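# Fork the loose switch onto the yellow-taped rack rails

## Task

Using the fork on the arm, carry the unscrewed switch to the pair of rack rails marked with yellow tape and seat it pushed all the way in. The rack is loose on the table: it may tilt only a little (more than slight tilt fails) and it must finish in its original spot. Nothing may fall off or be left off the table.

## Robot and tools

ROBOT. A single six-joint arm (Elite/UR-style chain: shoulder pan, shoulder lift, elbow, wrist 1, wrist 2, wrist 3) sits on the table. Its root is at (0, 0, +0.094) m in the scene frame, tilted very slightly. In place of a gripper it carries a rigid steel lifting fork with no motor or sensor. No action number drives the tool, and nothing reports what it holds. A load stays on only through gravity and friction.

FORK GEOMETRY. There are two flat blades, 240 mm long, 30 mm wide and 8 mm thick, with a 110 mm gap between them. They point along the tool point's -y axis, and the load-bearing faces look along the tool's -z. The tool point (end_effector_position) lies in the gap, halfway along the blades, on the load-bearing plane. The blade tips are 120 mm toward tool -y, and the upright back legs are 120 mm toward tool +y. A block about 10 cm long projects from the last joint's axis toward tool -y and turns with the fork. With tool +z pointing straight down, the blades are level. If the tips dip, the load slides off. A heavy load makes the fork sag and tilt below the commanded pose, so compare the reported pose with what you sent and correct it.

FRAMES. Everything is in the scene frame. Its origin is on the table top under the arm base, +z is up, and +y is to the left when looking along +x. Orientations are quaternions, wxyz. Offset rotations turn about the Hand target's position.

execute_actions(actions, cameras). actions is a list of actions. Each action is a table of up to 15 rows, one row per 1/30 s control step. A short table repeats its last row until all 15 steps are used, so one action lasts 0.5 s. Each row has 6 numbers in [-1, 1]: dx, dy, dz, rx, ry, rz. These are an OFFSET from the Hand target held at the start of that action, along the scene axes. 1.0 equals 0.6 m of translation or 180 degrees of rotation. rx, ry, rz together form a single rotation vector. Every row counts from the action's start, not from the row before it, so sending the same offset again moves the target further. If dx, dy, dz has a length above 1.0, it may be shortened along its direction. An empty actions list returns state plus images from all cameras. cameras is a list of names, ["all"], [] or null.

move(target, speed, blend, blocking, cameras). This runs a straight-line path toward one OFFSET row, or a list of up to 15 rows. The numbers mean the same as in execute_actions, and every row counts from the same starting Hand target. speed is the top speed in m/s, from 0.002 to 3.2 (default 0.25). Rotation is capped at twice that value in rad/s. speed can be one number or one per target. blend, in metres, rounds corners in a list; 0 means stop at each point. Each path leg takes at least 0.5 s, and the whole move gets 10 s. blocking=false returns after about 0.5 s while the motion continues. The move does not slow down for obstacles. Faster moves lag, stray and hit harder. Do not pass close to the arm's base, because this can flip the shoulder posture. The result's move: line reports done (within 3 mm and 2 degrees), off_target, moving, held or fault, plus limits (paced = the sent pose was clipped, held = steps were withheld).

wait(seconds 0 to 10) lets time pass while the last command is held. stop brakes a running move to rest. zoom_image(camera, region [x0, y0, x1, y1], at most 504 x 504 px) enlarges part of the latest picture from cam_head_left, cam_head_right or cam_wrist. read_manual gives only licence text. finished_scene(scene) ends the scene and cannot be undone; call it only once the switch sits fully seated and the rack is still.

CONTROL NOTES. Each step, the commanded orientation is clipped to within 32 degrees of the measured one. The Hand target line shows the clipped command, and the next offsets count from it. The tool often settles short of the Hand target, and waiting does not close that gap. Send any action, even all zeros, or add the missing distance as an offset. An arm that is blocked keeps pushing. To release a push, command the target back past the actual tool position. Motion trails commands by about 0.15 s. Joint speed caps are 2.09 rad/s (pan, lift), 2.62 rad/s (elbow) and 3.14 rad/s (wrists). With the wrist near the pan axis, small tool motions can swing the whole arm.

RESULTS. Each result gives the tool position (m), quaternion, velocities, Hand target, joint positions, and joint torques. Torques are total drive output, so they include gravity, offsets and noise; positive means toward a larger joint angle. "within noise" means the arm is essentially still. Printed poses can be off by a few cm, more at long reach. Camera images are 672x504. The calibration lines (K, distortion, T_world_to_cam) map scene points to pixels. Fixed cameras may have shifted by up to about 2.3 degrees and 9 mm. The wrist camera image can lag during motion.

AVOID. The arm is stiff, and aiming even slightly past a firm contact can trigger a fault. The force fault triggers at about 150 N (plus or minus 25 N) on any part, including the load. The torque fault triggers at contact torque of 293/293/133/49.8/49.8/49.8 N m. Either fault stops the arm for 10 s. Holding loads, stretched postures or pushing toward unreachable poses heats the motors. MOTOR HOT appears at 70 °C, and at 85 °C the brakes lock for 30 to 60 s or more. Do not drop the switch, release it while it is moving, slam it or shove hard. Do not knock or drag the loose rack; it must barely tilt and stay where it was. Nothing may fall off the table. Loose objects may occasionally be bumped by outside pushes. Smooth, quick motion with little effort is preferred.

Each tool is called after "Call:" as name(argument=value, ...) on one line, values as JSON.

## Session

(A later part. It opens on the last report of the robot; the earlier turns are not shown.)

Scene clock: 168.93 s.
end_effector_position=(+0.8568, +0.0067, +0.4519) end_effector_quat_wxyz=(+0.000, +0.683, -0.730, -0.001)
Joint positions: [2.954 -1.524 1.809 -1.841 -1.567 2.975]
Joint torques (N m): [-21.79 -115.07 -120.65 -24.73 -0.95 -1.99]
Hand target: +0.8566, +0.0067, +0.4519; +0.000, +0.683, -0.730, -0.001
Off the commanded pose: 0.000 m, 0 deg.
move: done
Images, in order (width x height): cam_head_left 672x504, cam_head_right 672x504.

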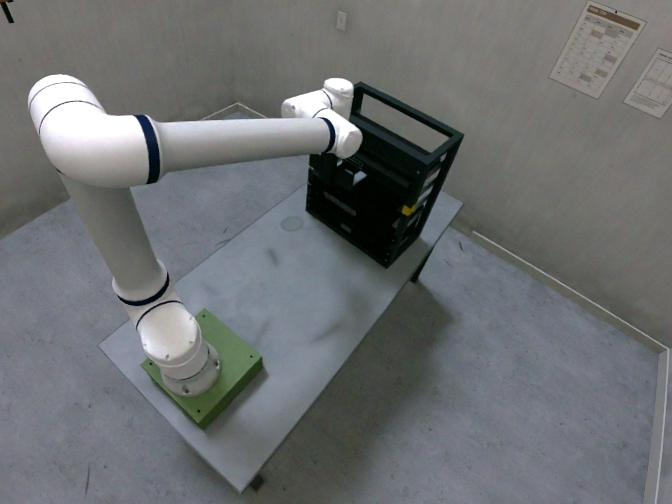

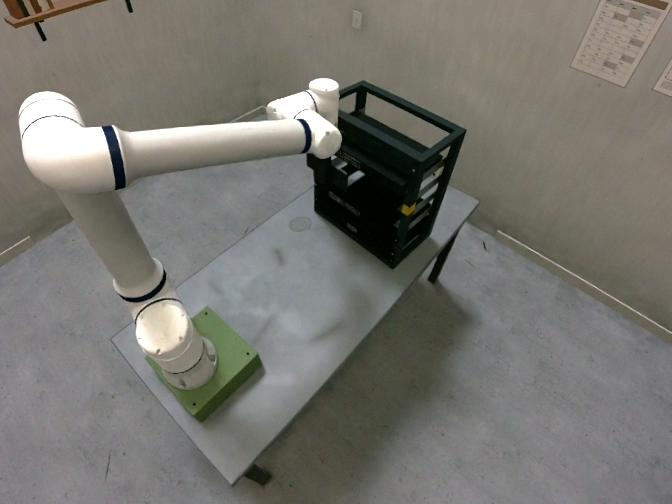

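Call:
move(target=[-0.3393, 0.0225, 0, 0, 0, 0], speed=0.1, cameras=["all"])

Call:
zoom_image(camera="cam_head_right", region=[240, 70, 450, 230])

Call:
zoom_image(camera="cam_head_left", region=[240, 70, 450, 230])

Scene clock: 174.43 s.
end_effector_position=(+0.6532, +0.0201, +0.4519) end_effector_quat_wxyz=(+0.000, +0.683, -0.730, -0.001)
Joint positions: [2.885 -1.889 2.114 -1.781 -1.568 2.906]
Joint torques (N m): [-23.29 -69.91 -120.15 -19.7 1.66 -2.03]
Hand target: +0.6530, +0.0202, +0.4519; +0.000, +0.683, -0.730, -0.001
Off the commanded pose: 0.000 m, 0 deg.
move: done
camera_calibration:
cam_wrist: T_world_to_cam=[[-0.0799457, -0.996423, -0.027367, 0.0941593], [-0.935312, 0.0654926, 0.34771, 0.32388], [-0.344674, 0.0533946, -0.937203, 0.741895], [0, 0, 0, 1]] pos_world=[0.566168, 0.0329976, 0.585267]

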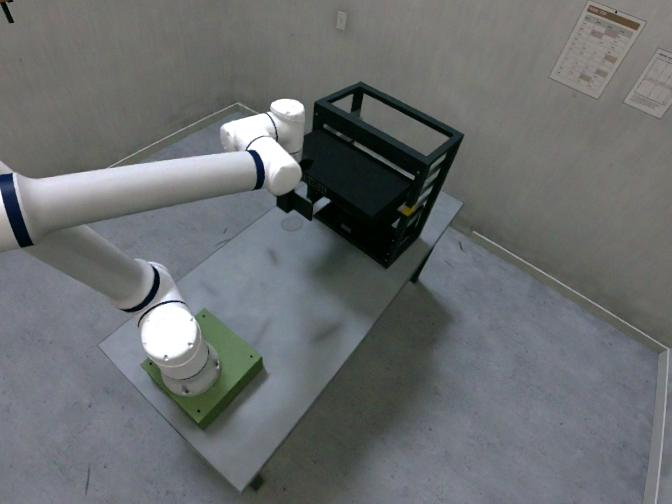

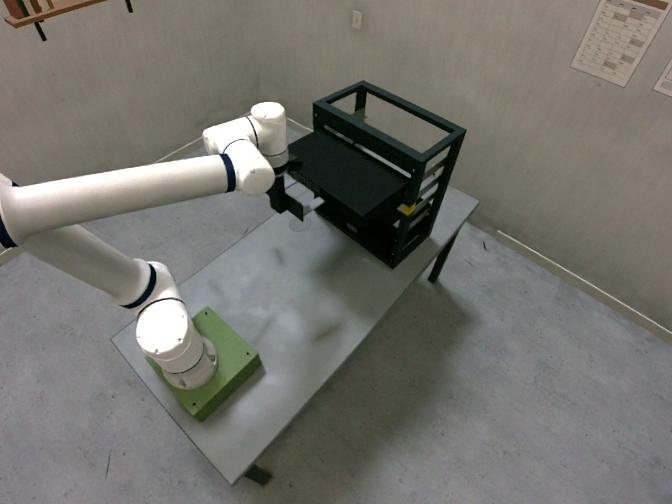

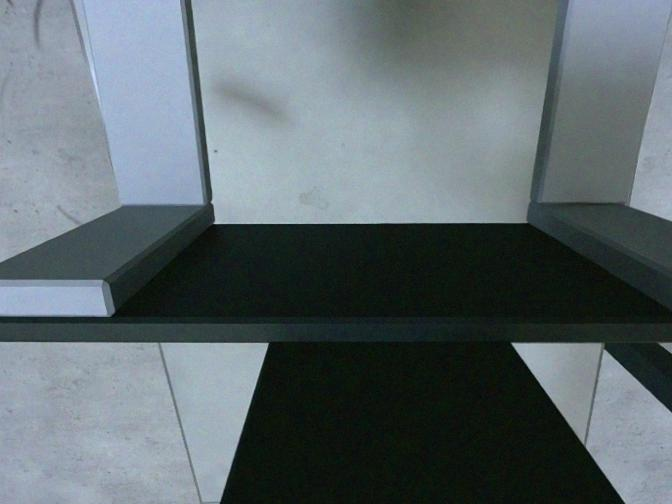

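Scaled by 2.400.

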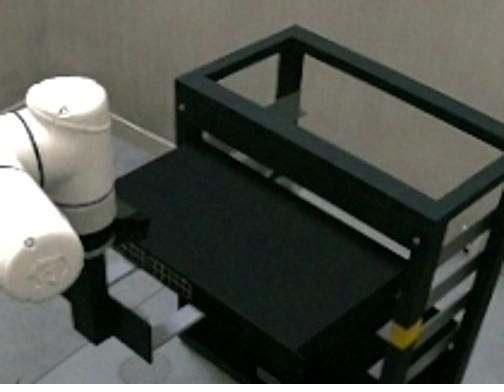

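Scaled by 2.400.

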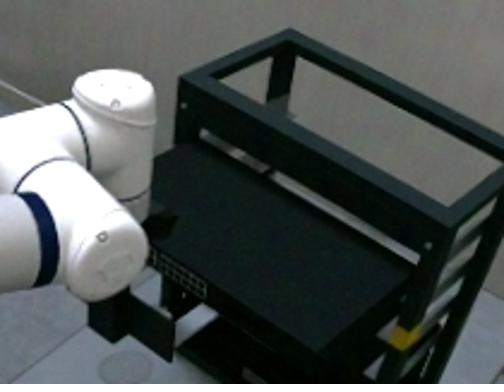

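Call:
move(target=[-0.09, 0.006, 0, 0, 0, 0], speed=0.1, cameras=["cam_head_left","cam_head_right"])

Call:
zoom_image(camera="cam_head_right", region=[240, 70, 450, 230])

Call:
zoom_image(camera="cam_head_left", region=[240, 70, 450, 230])

Scene clock: 180.33 s.
end_effector_position=(+0.5992, +0.0237, +0.4519) end_effector_quat_wxyz=(+0.000, +0.683, -0.730, -0.001)
Joint positions: [2.855 -1.998 2.179 -1.735 -1.568 2.876]
Joint torques (N m): [-20.37 -55.29 -122.8 -19.53 1.78 -2.32]
Hand target: +0.5990, +0.0238, +0.4519; +0.000, +0.683, -0.730, -0.001
Off the commanded pose: 0.000 m, 0 deg.
move: done
Images, in order (width x height): cam_head_left 672x504, cam_head_right 672x504.

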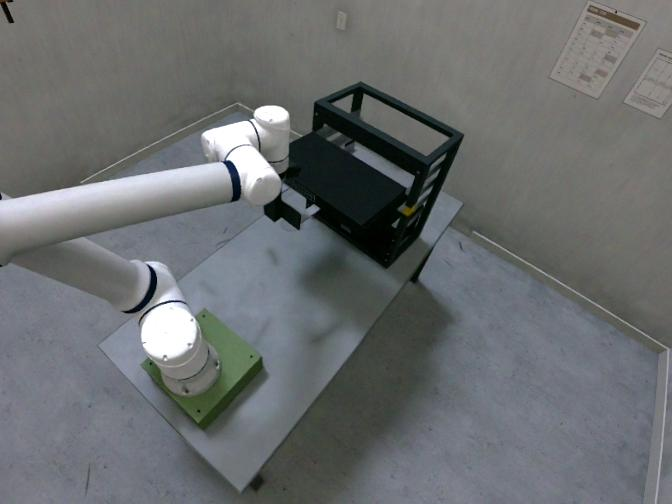

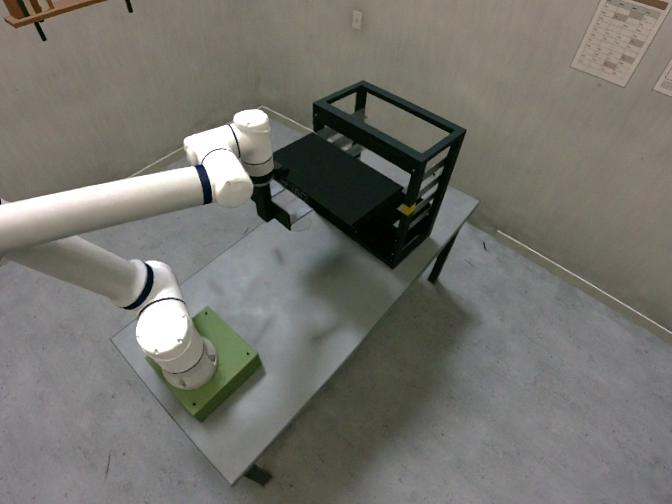

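Scaled by 2.400.

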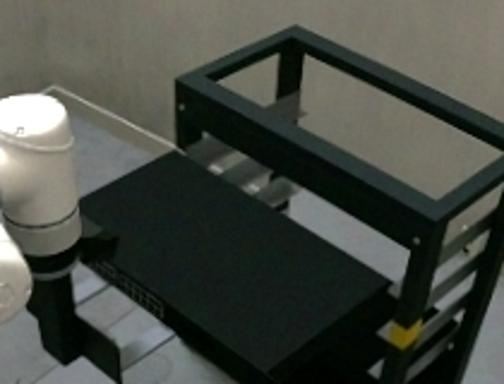

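Scaled by 2.400.

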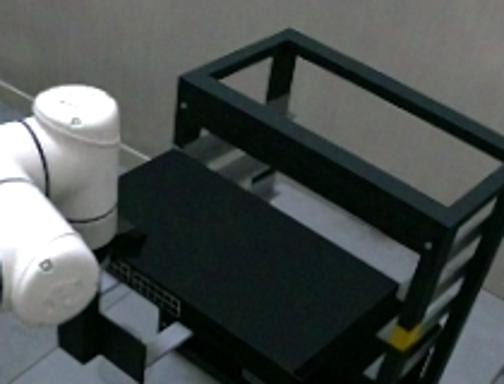

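Call:
move(target=[[0, 0, -0.1482, 0, 0, 0],[0.1, -0.0066, -0.1482, 0, 0, 0]], speed=0.1, cameras=["cam_head_left","cam_head_right"])

Call:
zoom_image(camera="cam_head_right", region=[240, 70, 450, 230])

Call:
zoom_image(camera="cam_head_left", region=[240, 70, 450, 230])

Scene clock: 193.87 s.
end_effector_position=(+0.6588, +0.0198, +0.3630) end_effector_quat_wxyz=(+0.000, +0.683, -0.730, -0.001)
Joint positions: [2.888 -1.825 2.235 -1.966 -1.568 2.909]
Joint torques (N m): [8.23 -45.97 -141.61 -25.18 0.44 3.42]
Hand target: +0.6590, +0.0198, +0.3629; +0.000, +0.683, -0.730, -0.001
Off the commanded pose: 0.000 m, 0 deg.
move: done
Images, in order (width x height): cam_head_left 672x504, cam_head_right 672x504.

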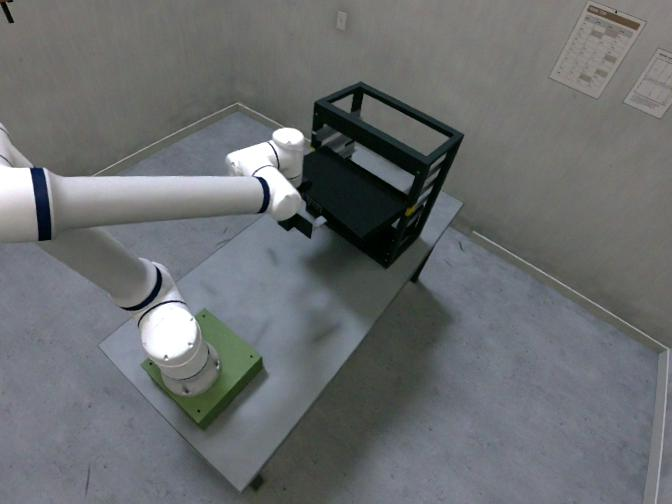

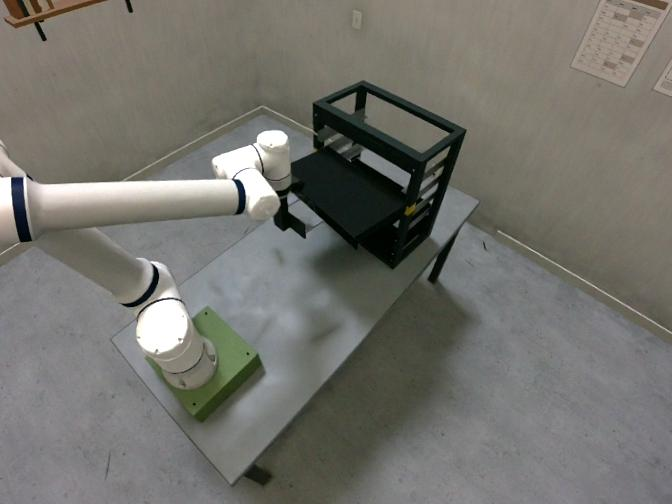

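Scaled by 2.400.

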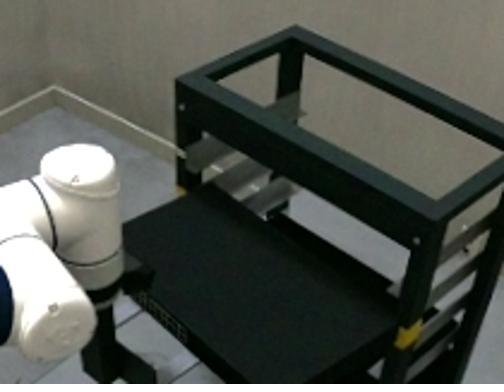

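Scaled by 2.400.

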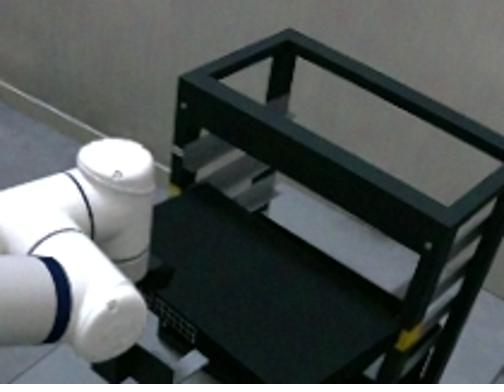

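Call:
move(target=[0.18, -0.012, 0, 0, 0, 0], speed=0.08, cameras=["cam_head_left","cam_head_right"])

Call:
zoom_image(camera="cam_head_right", region=[240, 70, 450, 230])

Call:
zoom_image(camera="cam_head_left", region=[240, 70, 450, 230])

Scene clock: 200.00 s.
end_effector_position=(+0.7668, +0.0126, +0.3630) end_effector_quat_wxyz=(+0.000, +0.683, -0.730, -0.001)
Joint positions: [2.93 -1.623 2.072 -2.005 -1.567 2.951]
Joint torques (N m): [7.93 -68.02 -136.42 -23.13 0.53 3.3]
Hand target: +0.7670, +0.0126, +0.3629; +0.000, +0.683, -0.730, -0.001
Off the commanded pose: 0.000 m, 0 deg.
move: done
Images, in order (width x height): cam_head_left 672x504, cam_head_right 672x504.

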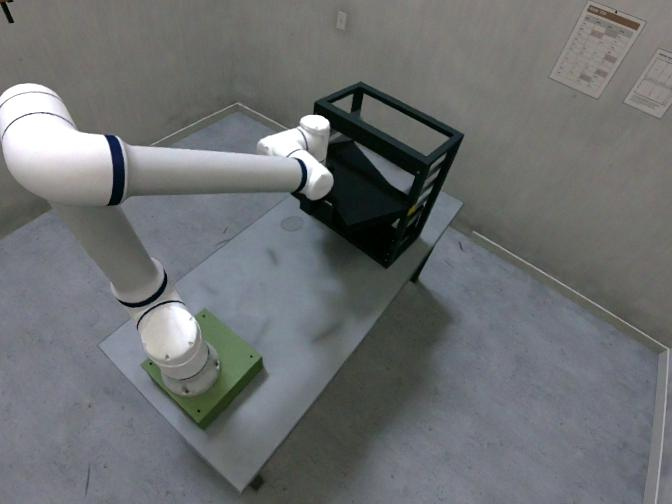

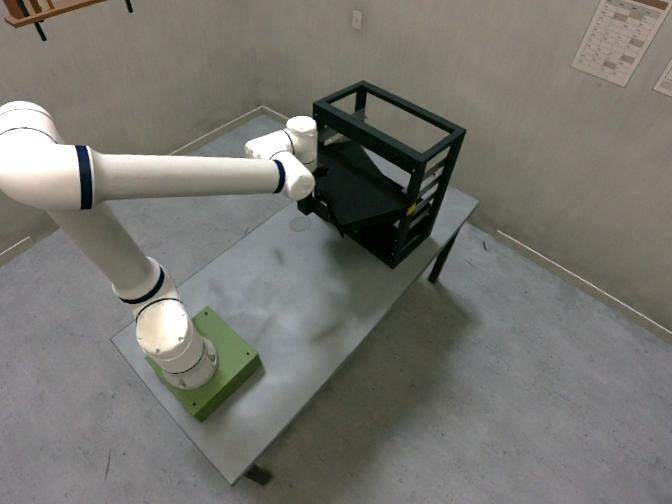

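Scaled by 2.400.

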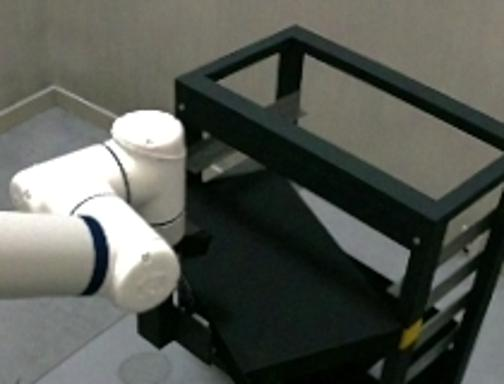

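Scaled by 2.400.

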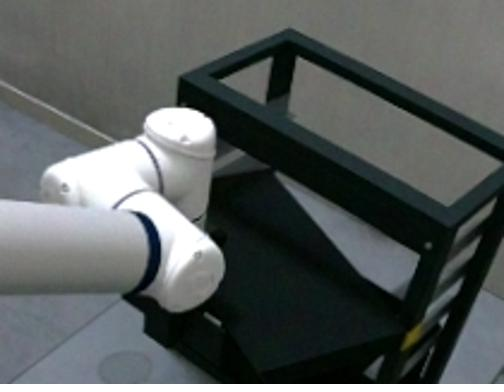

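Call:
move(target=[-0.28, 0.0186, 0, 0, 0, 0], speed=0.08, cameras=["cam_head_left","cam_head_right"])

Call:
zoom_image(camera="cam_head_right", region=[230, 90, 440, 280])

Call:
zoom_image(camera="cam_head_left", region=[230, 90, 440, 280])

Scene clock: 211.53 s.
end_effector_position=(+0.5992, +0.0237, +0.3629) end_effector_quat_wxyz=(+0.000, +0.683, -0.730, -0.001)
Joint positions: [2.856 -1.951 2.314 -1.918 -1.568 2.876]
Joint torques (N m): [-23.2 -57.02 -114.69 -17.6 1.65 -2.09]
Hand target: +0.5990, +0.0238, +0.3629; +0.000, +0.683, -0.730, -0.001
Off the commanded pose: 0.000 m, 0 deg.
move: done
Images, in order (width x height): cam_head_left 672x504, cam_head_right 672x504.

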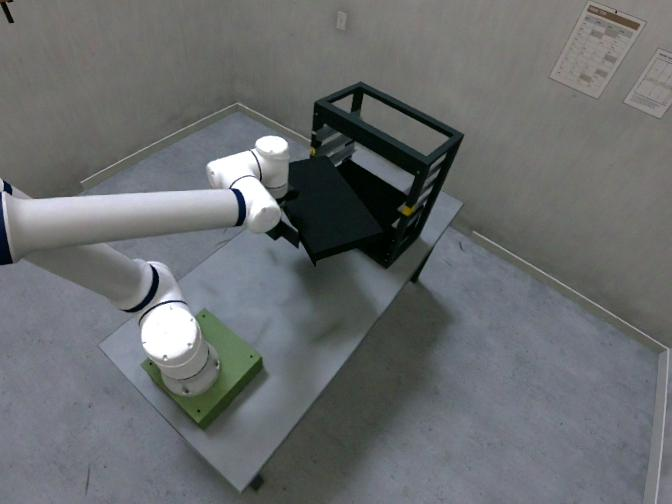

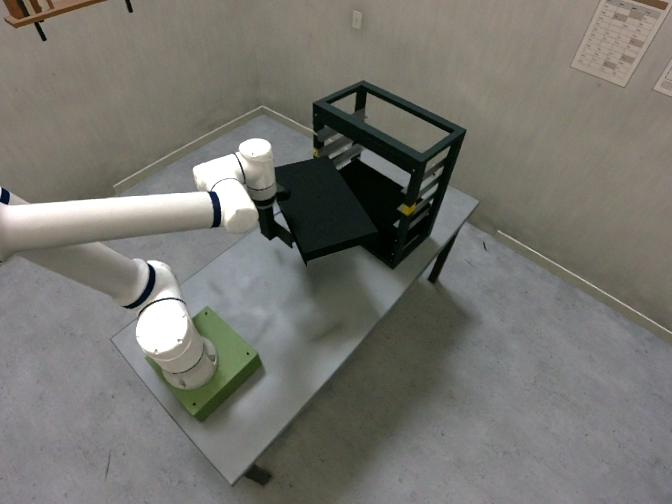

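Scaled by 2.400.

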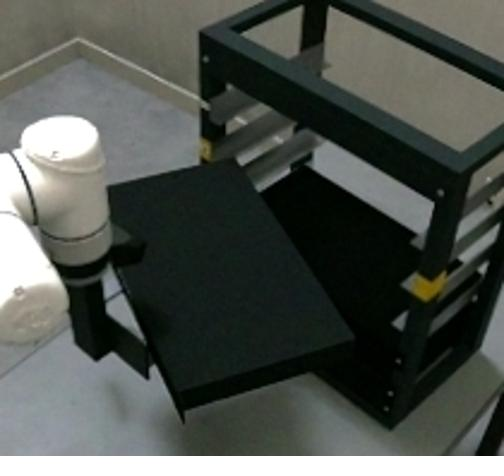

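Scaled by 2.400.

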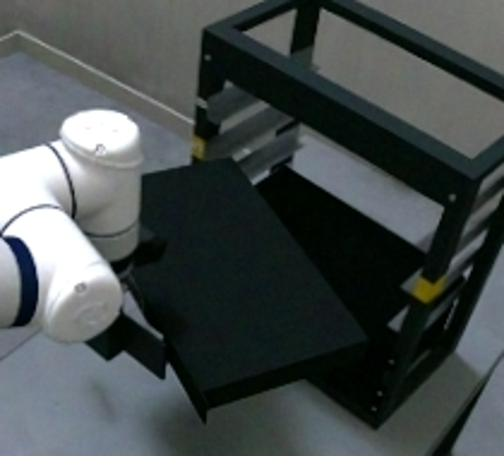

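Call:
move(target=[0.0797, -0.029, 0, 0, 0, 0.1283], speed=0.08, cameras=["cam_head_left","cam_head_right"])

Call:
zoom_image(camera="cam_head_right", region=[230, 90, 440, 280])

Call:
zoom_image(camera="cam_head_left", region=[230, 90, 440, 280])

Scene clock: 230.57 s.
end_effector_position=(+0.6468, +0.0064, +0.3629) end_effector_quat_wxyz=(+0.000, +0.815, -0.579, -0.001)
Joint positions: [2.746 -1.829 2.239 -1.965 -1.571 2.364]
Joint torques (N m): [-22.52 -41.17 -134.71 -20.67 6.64 -2.62]
Hand target: +0.6468, +0.0064, +0.3629; +0.000, +0.815, -0.579, -0.001
Off the commanded pose: 0.000 m, 0 deg.
move: done
Images, in order (width x height): cam_head_left 672x504, cam_head_right 672x504.

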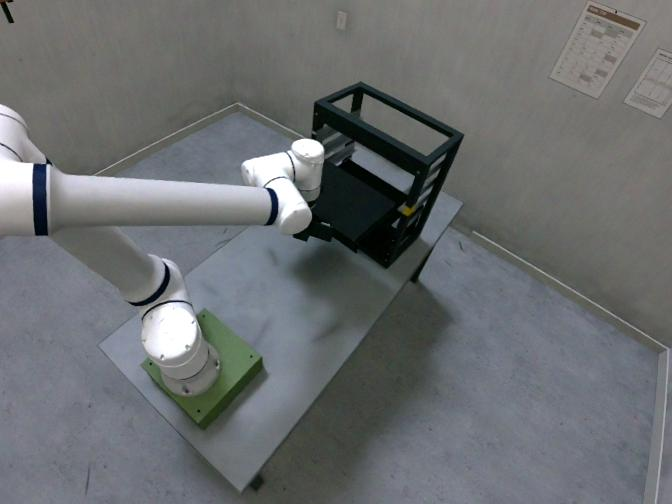

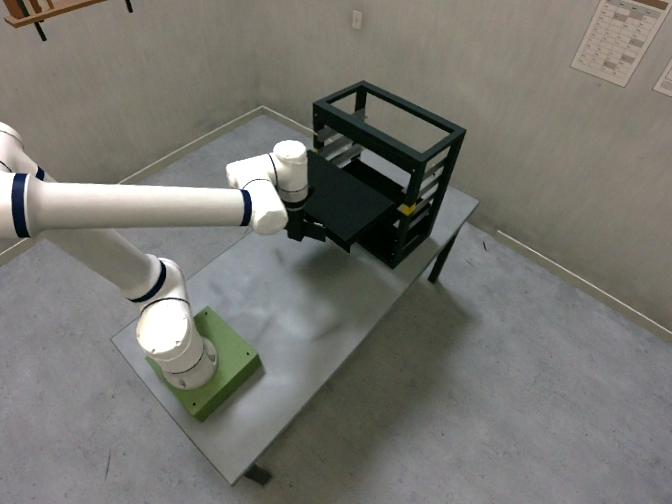

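Scaled by 2.400.

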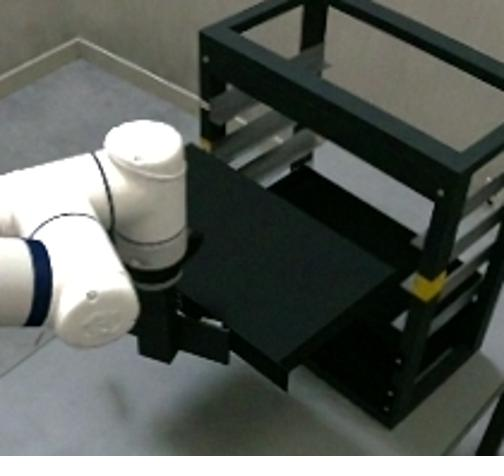

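Scaled by 2.400.

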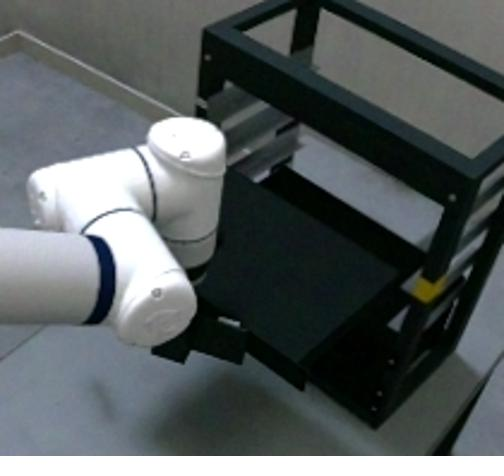

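Call:
zoom_image(camera="cam_head_right", region=[300, 130, 350, 180])

Call:
zoom_image(camera="cam_head_right", region=[330, 180, 430, 260])

Call:
zoom_image(camera="cam_head_left", region=[340, 180, 440, 260])

Call:
zoom_image(camera="cam_head_left", region=[300, 130, 350, 180])

Scaled by 10.080.

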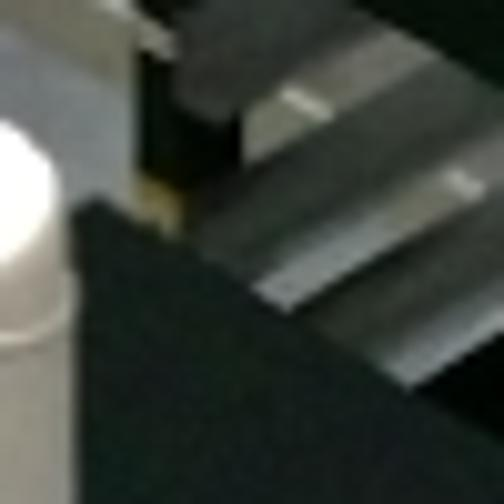

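Scaled by 5.040.

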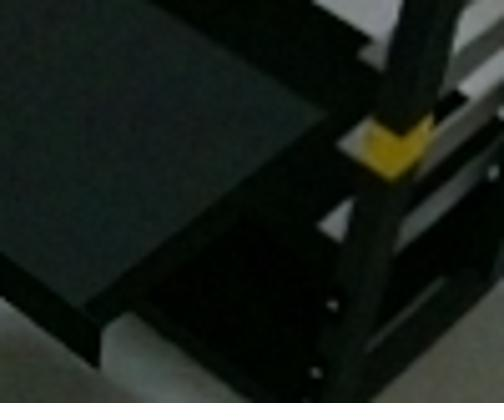

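Scaled by 5.040.

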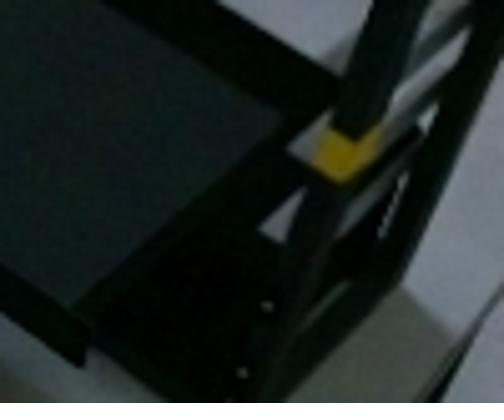

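Scaled by 10.080.

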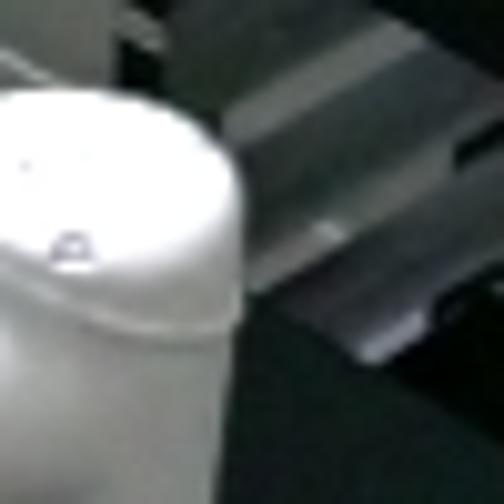

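Call:
move(target=[0.0417, -0.0145, 0, 0, 0, -0.0067], speed=0.06, cameras=["cam_head_left","cam_head_right"])

Call:
zoom_image(camera="cam_head_right", region=[300, 130, 350, 180])

Call:
zoom_image(camera="cam_head_right", region=[340, 170, 430, 260])

Call:
zoom_image(camera="cam_head_left", region=[350, 170, 440, 260])

Call:
zoom_image(camera="cam_head_left", region=[300, 130, 350, 180])

Scene clock: 247.23 s.
end_effector_position=(+0.6717, -0.0023, +0.3630) end_effector_quat_wxyz=(+0.000, +0.809, -0.587, -0.001)
Joint positions: [2.756 -1.781 2.205 -1.979 -1.57 2.395]
Joint torques (N m): [10.2 -48.74 -134.04 -20.6 6.08 3.39]
Hand target: +0.6719, -0.0023, +0.3629; +0.000, +0.809, -0.587, -0.001
Off the commanded pose: 0.000 m, 0 deg.
move: done
Images, in order (width x height): cam_head_left 672x504, cam_head_right 672x504.

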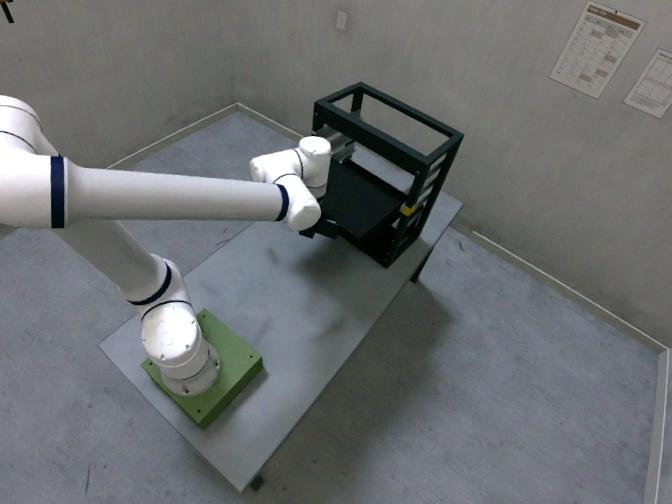

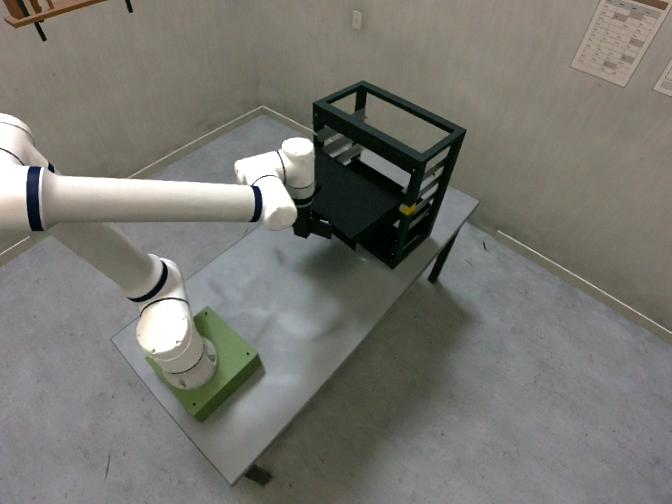

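Scaled by 10.080.

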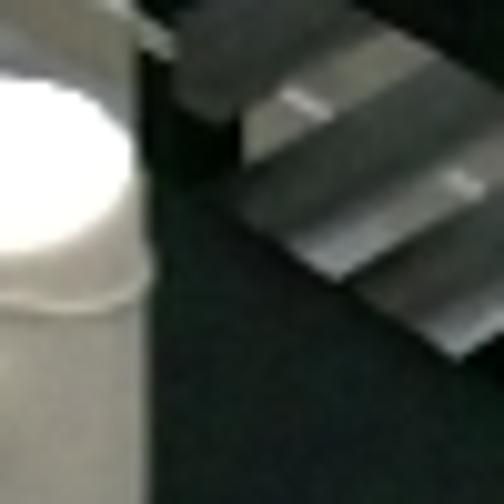

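Scaled by 5.600.

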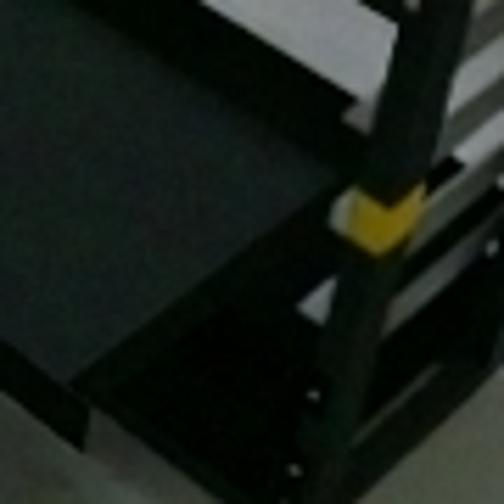

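Scaled by 5.600.

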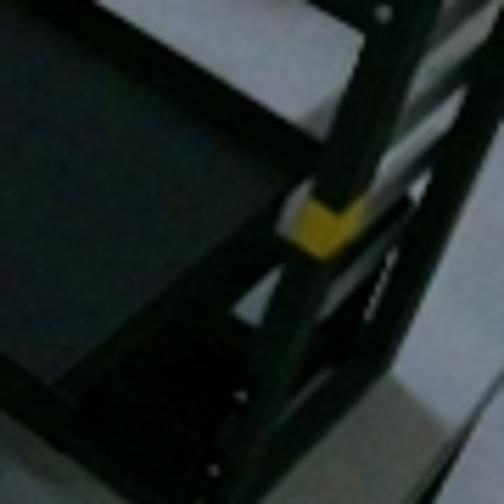

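Scaled by 10.080.

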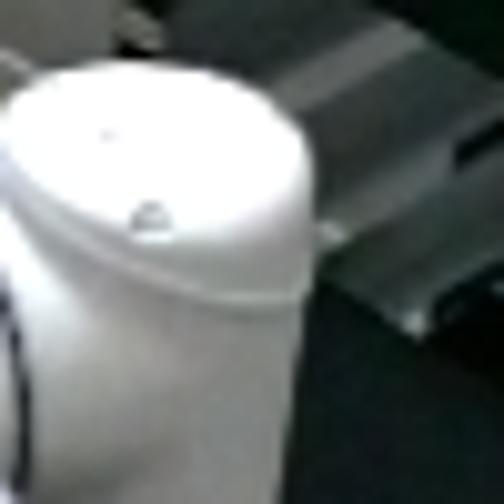

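Call:
move(target=[0.0665, -0.0048, 0, 0, 0, 0], speed=0.04, cameras=["cam_head_left","cam_head_right"])

Call:
zoom_image(camera="cam_head_right", region=[280, 110, 440, 270])

Call:
zoom_image(camera="cam_head_left", region=[280, 110, 440, 270])

Scene clock: 255.33 s.
end_effector_position=(+0.7116, -0.0052, +0.3630) end_effector_quat_wxyz=(+0.000, +0.809, -0.587, -0.001)
Joint positions: [2.782 -1.705 2.145 -1.995 -1.57 2.42]
Joint torques (N m): [10.57 -55.59 -135.1 -21.25 3.48 3.77]
Hand target: +0.7118, -0.0052, +0.3629; +0.000, +0.809, -0.587, -0.001
Off the commanded pose: 0.000 m, 0 deg.
move: done
Images, in order (width x height): cam_head_left 672x504, cam_head_right 672x504.

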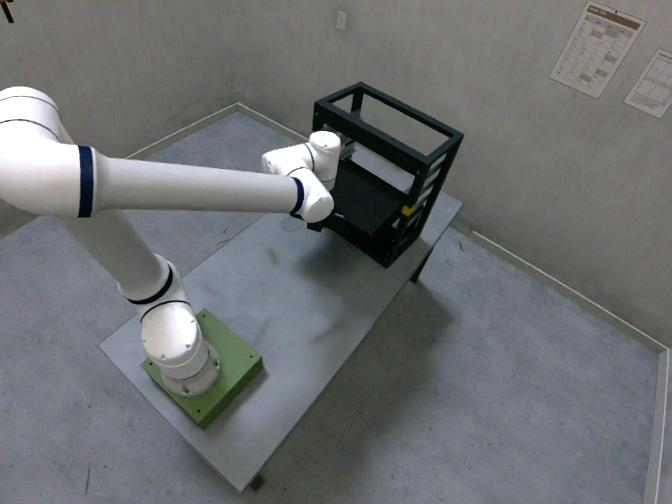

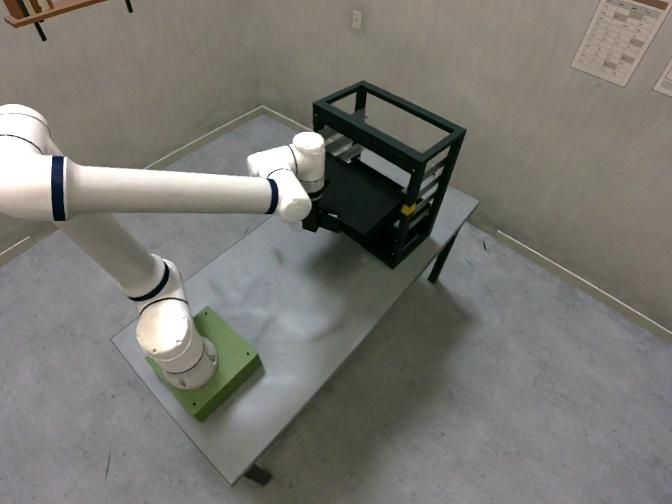

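Scaled by 3.150.

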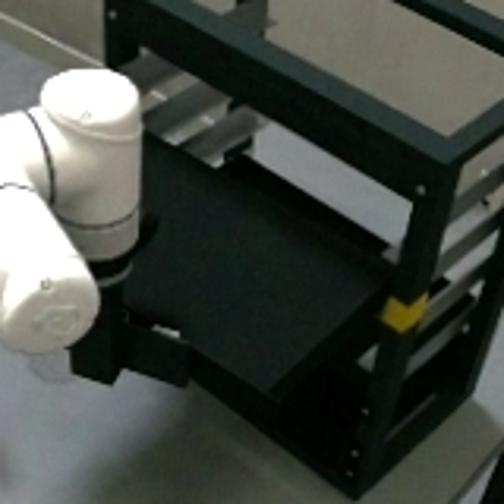

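Scaled by 3.150.

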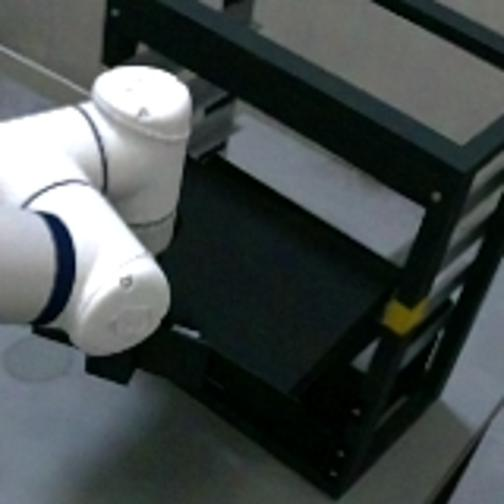

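Call:
zoom_image(camera="cam_head_right", region=[350, 170, 430, 250])

Call:
zoom_image(camera="cam_head_left", region=[350, 170, 430, 250])

Call:
zoom_image(camera="cam_head_right", region=[310, 130, 370, 190])

Scaled by 6.300.

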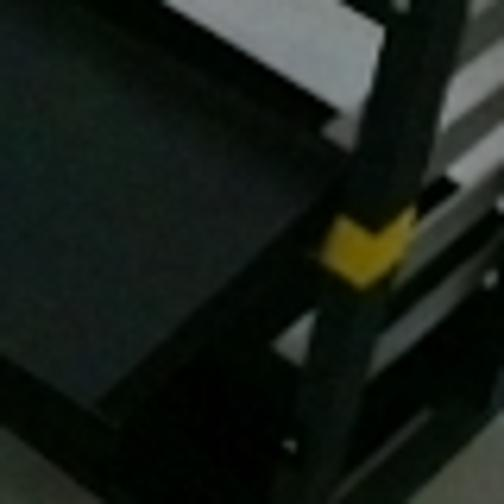

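Scaled by 6.300.

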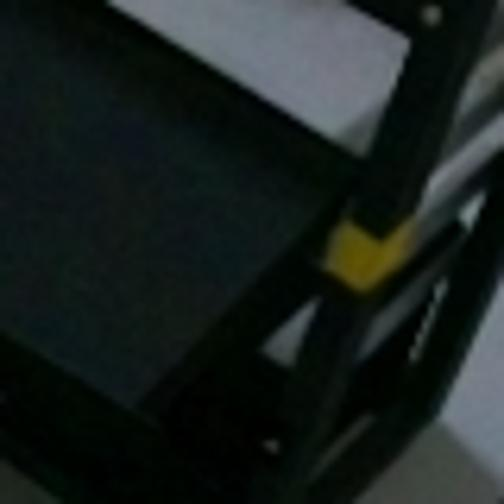

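Scaled by 8.400.

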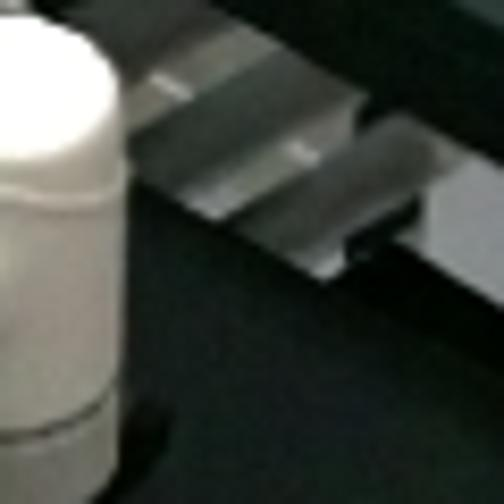

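Call:
move(target=[-0.1, 0.0072, 0, 0, 0, -0.0139], speed=0.06, cameras=["cam_head_left","cam_head_right"])

Call:
zoom_image(camera="cam_head_right", region=[290, 120, 350, 180])

Call:
zoom_image(camera="cam_head_right", region=[340, 180, 420, 260])

Call:
zoom_image(camera="cam_head_left", region=[340, 180, 420, 260])

Scene clock: 279.57 s.
end_effector_position=(+0.6519, -0.0009, +0.3629) end_effector_quat_wxyz=(+0.000, +0.796, -0.605, -0.001)
Joint positions: [2.752 -1.825 2.236 -1.966 -1.57 2.434]
Joint torques (N m): [-22.42 -69.98 -109.4 -15.38 3.68 3.35]
Hand target: +0.6518, -0.0009, +0.3629; +0.000, +0.796, -0.605, -0.001
Off the commanded pose: 0.000 m, 0 deg.
move: done
Images, in order (width x height): cam_head_left 672x504, cam_head_right 672x504.

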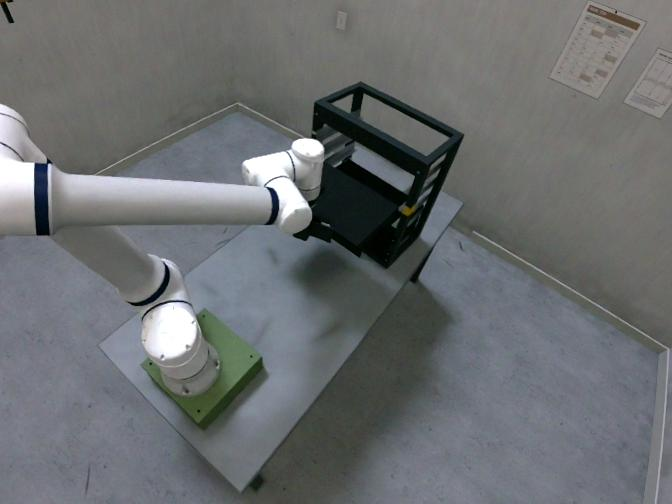

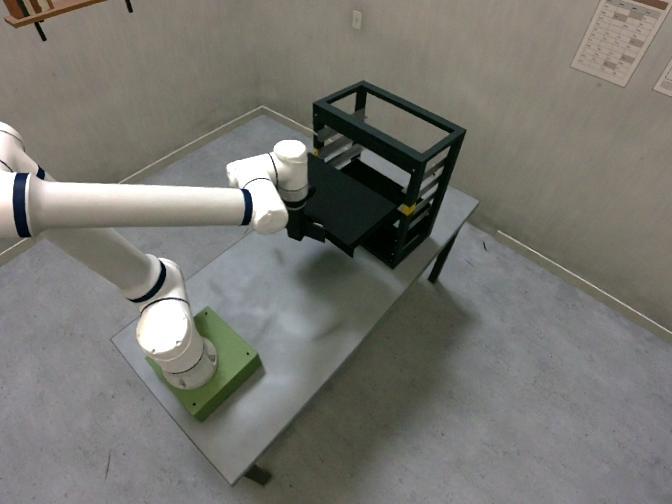

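Scaled by 8.400.

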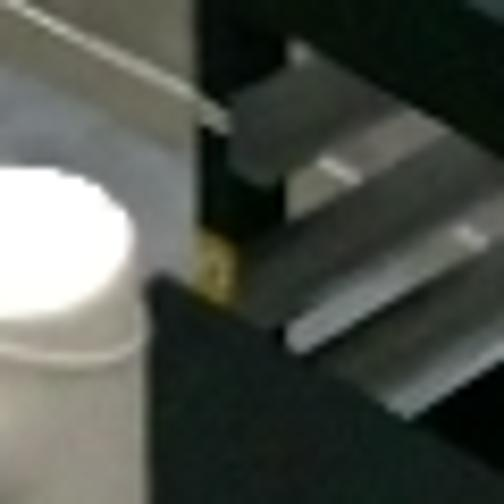

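Scaled by 6.300.

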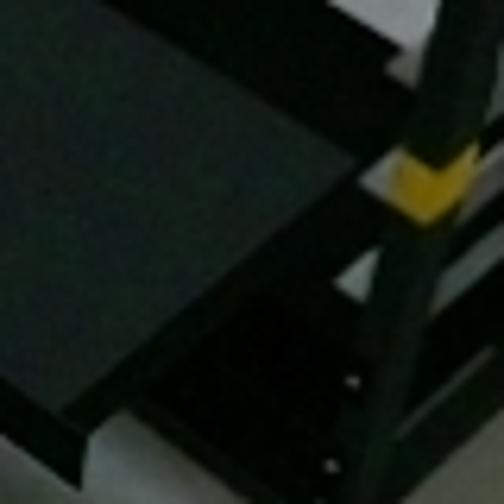

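Scaled by 6.300.

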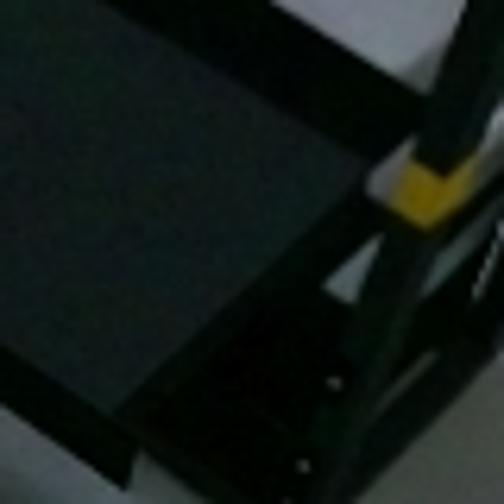

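Call:
move(target=[0.075, 0.003, 0, 0, 0, -0.0133], speed=0.06, cameras=["cam_head_left","cam_head_right"])

Call:
zoom_image(camera="cam_head_right", region=[300, 130, 350, 180])

Call:
zoom_image(camera="cam_head_right", region=[350, 170, 430, 250])

Call:
zoom_image(camera="cam_head_left", region=[350, 170, 430, 250])

Scene clock: 311.77 s.
end_effector_position=(+0.6966, +0.0009, +0.3630) end_effector_quat_wxyz=(+0.000, +0.784, -0.621, -0.001)
Joint positions: [2.8 -1.742 2.175 -1.988 -1.57 2.524]
Joint torques (N m): [10.28 -52.73 -134.77 -20.87 3.24 3.09]
Hand target: +0.6968, +0.0009, +0.3629; +0.000, +0.783, -0.621, -0.001
Off the commanded pose: 0.000 m, 0 deg.
move: done
Images, in order (width x height): cam_head_left 672x504, cam_head_right 672x504.

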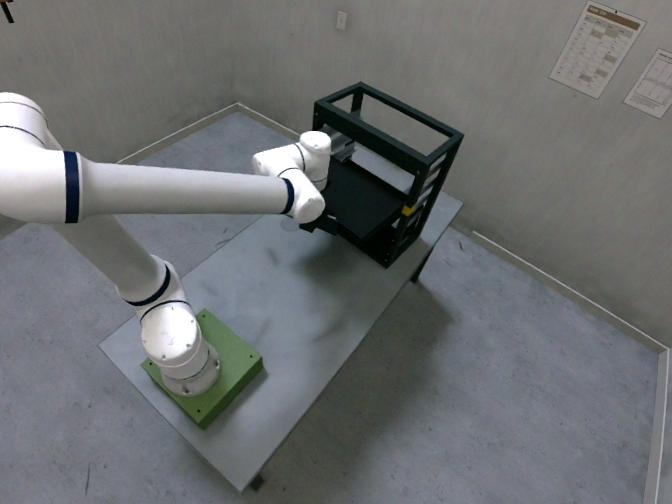

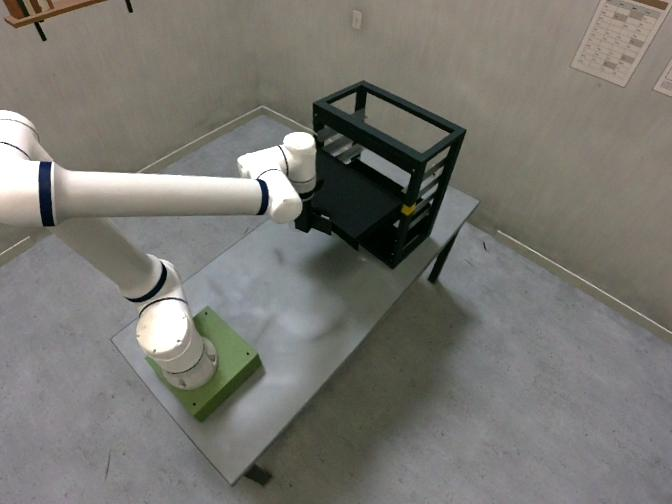

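Scaled by 10.080.

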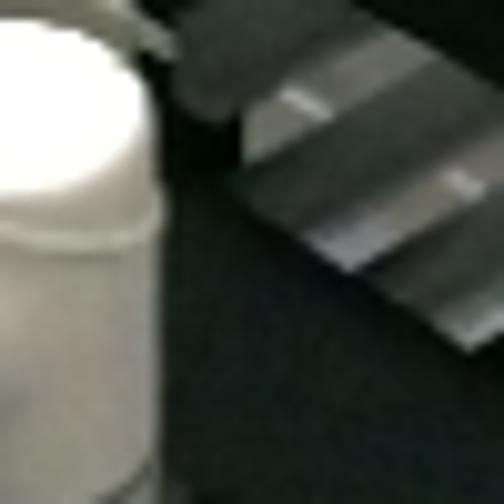

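Scaled by 6.300.

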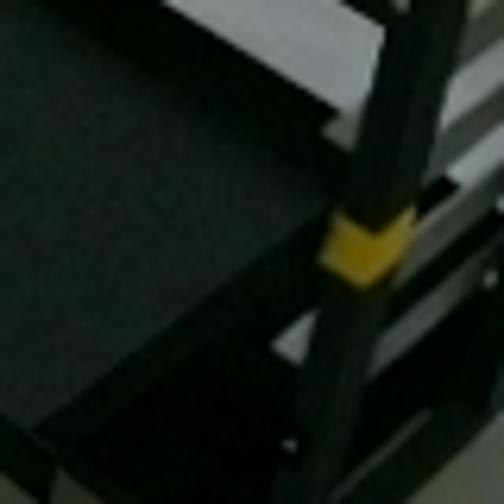

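Scaled by 6.300.

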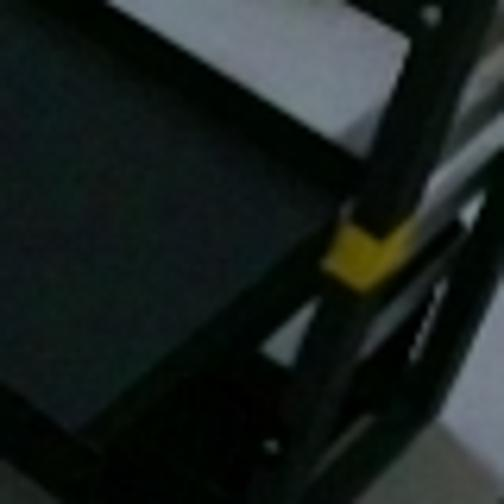

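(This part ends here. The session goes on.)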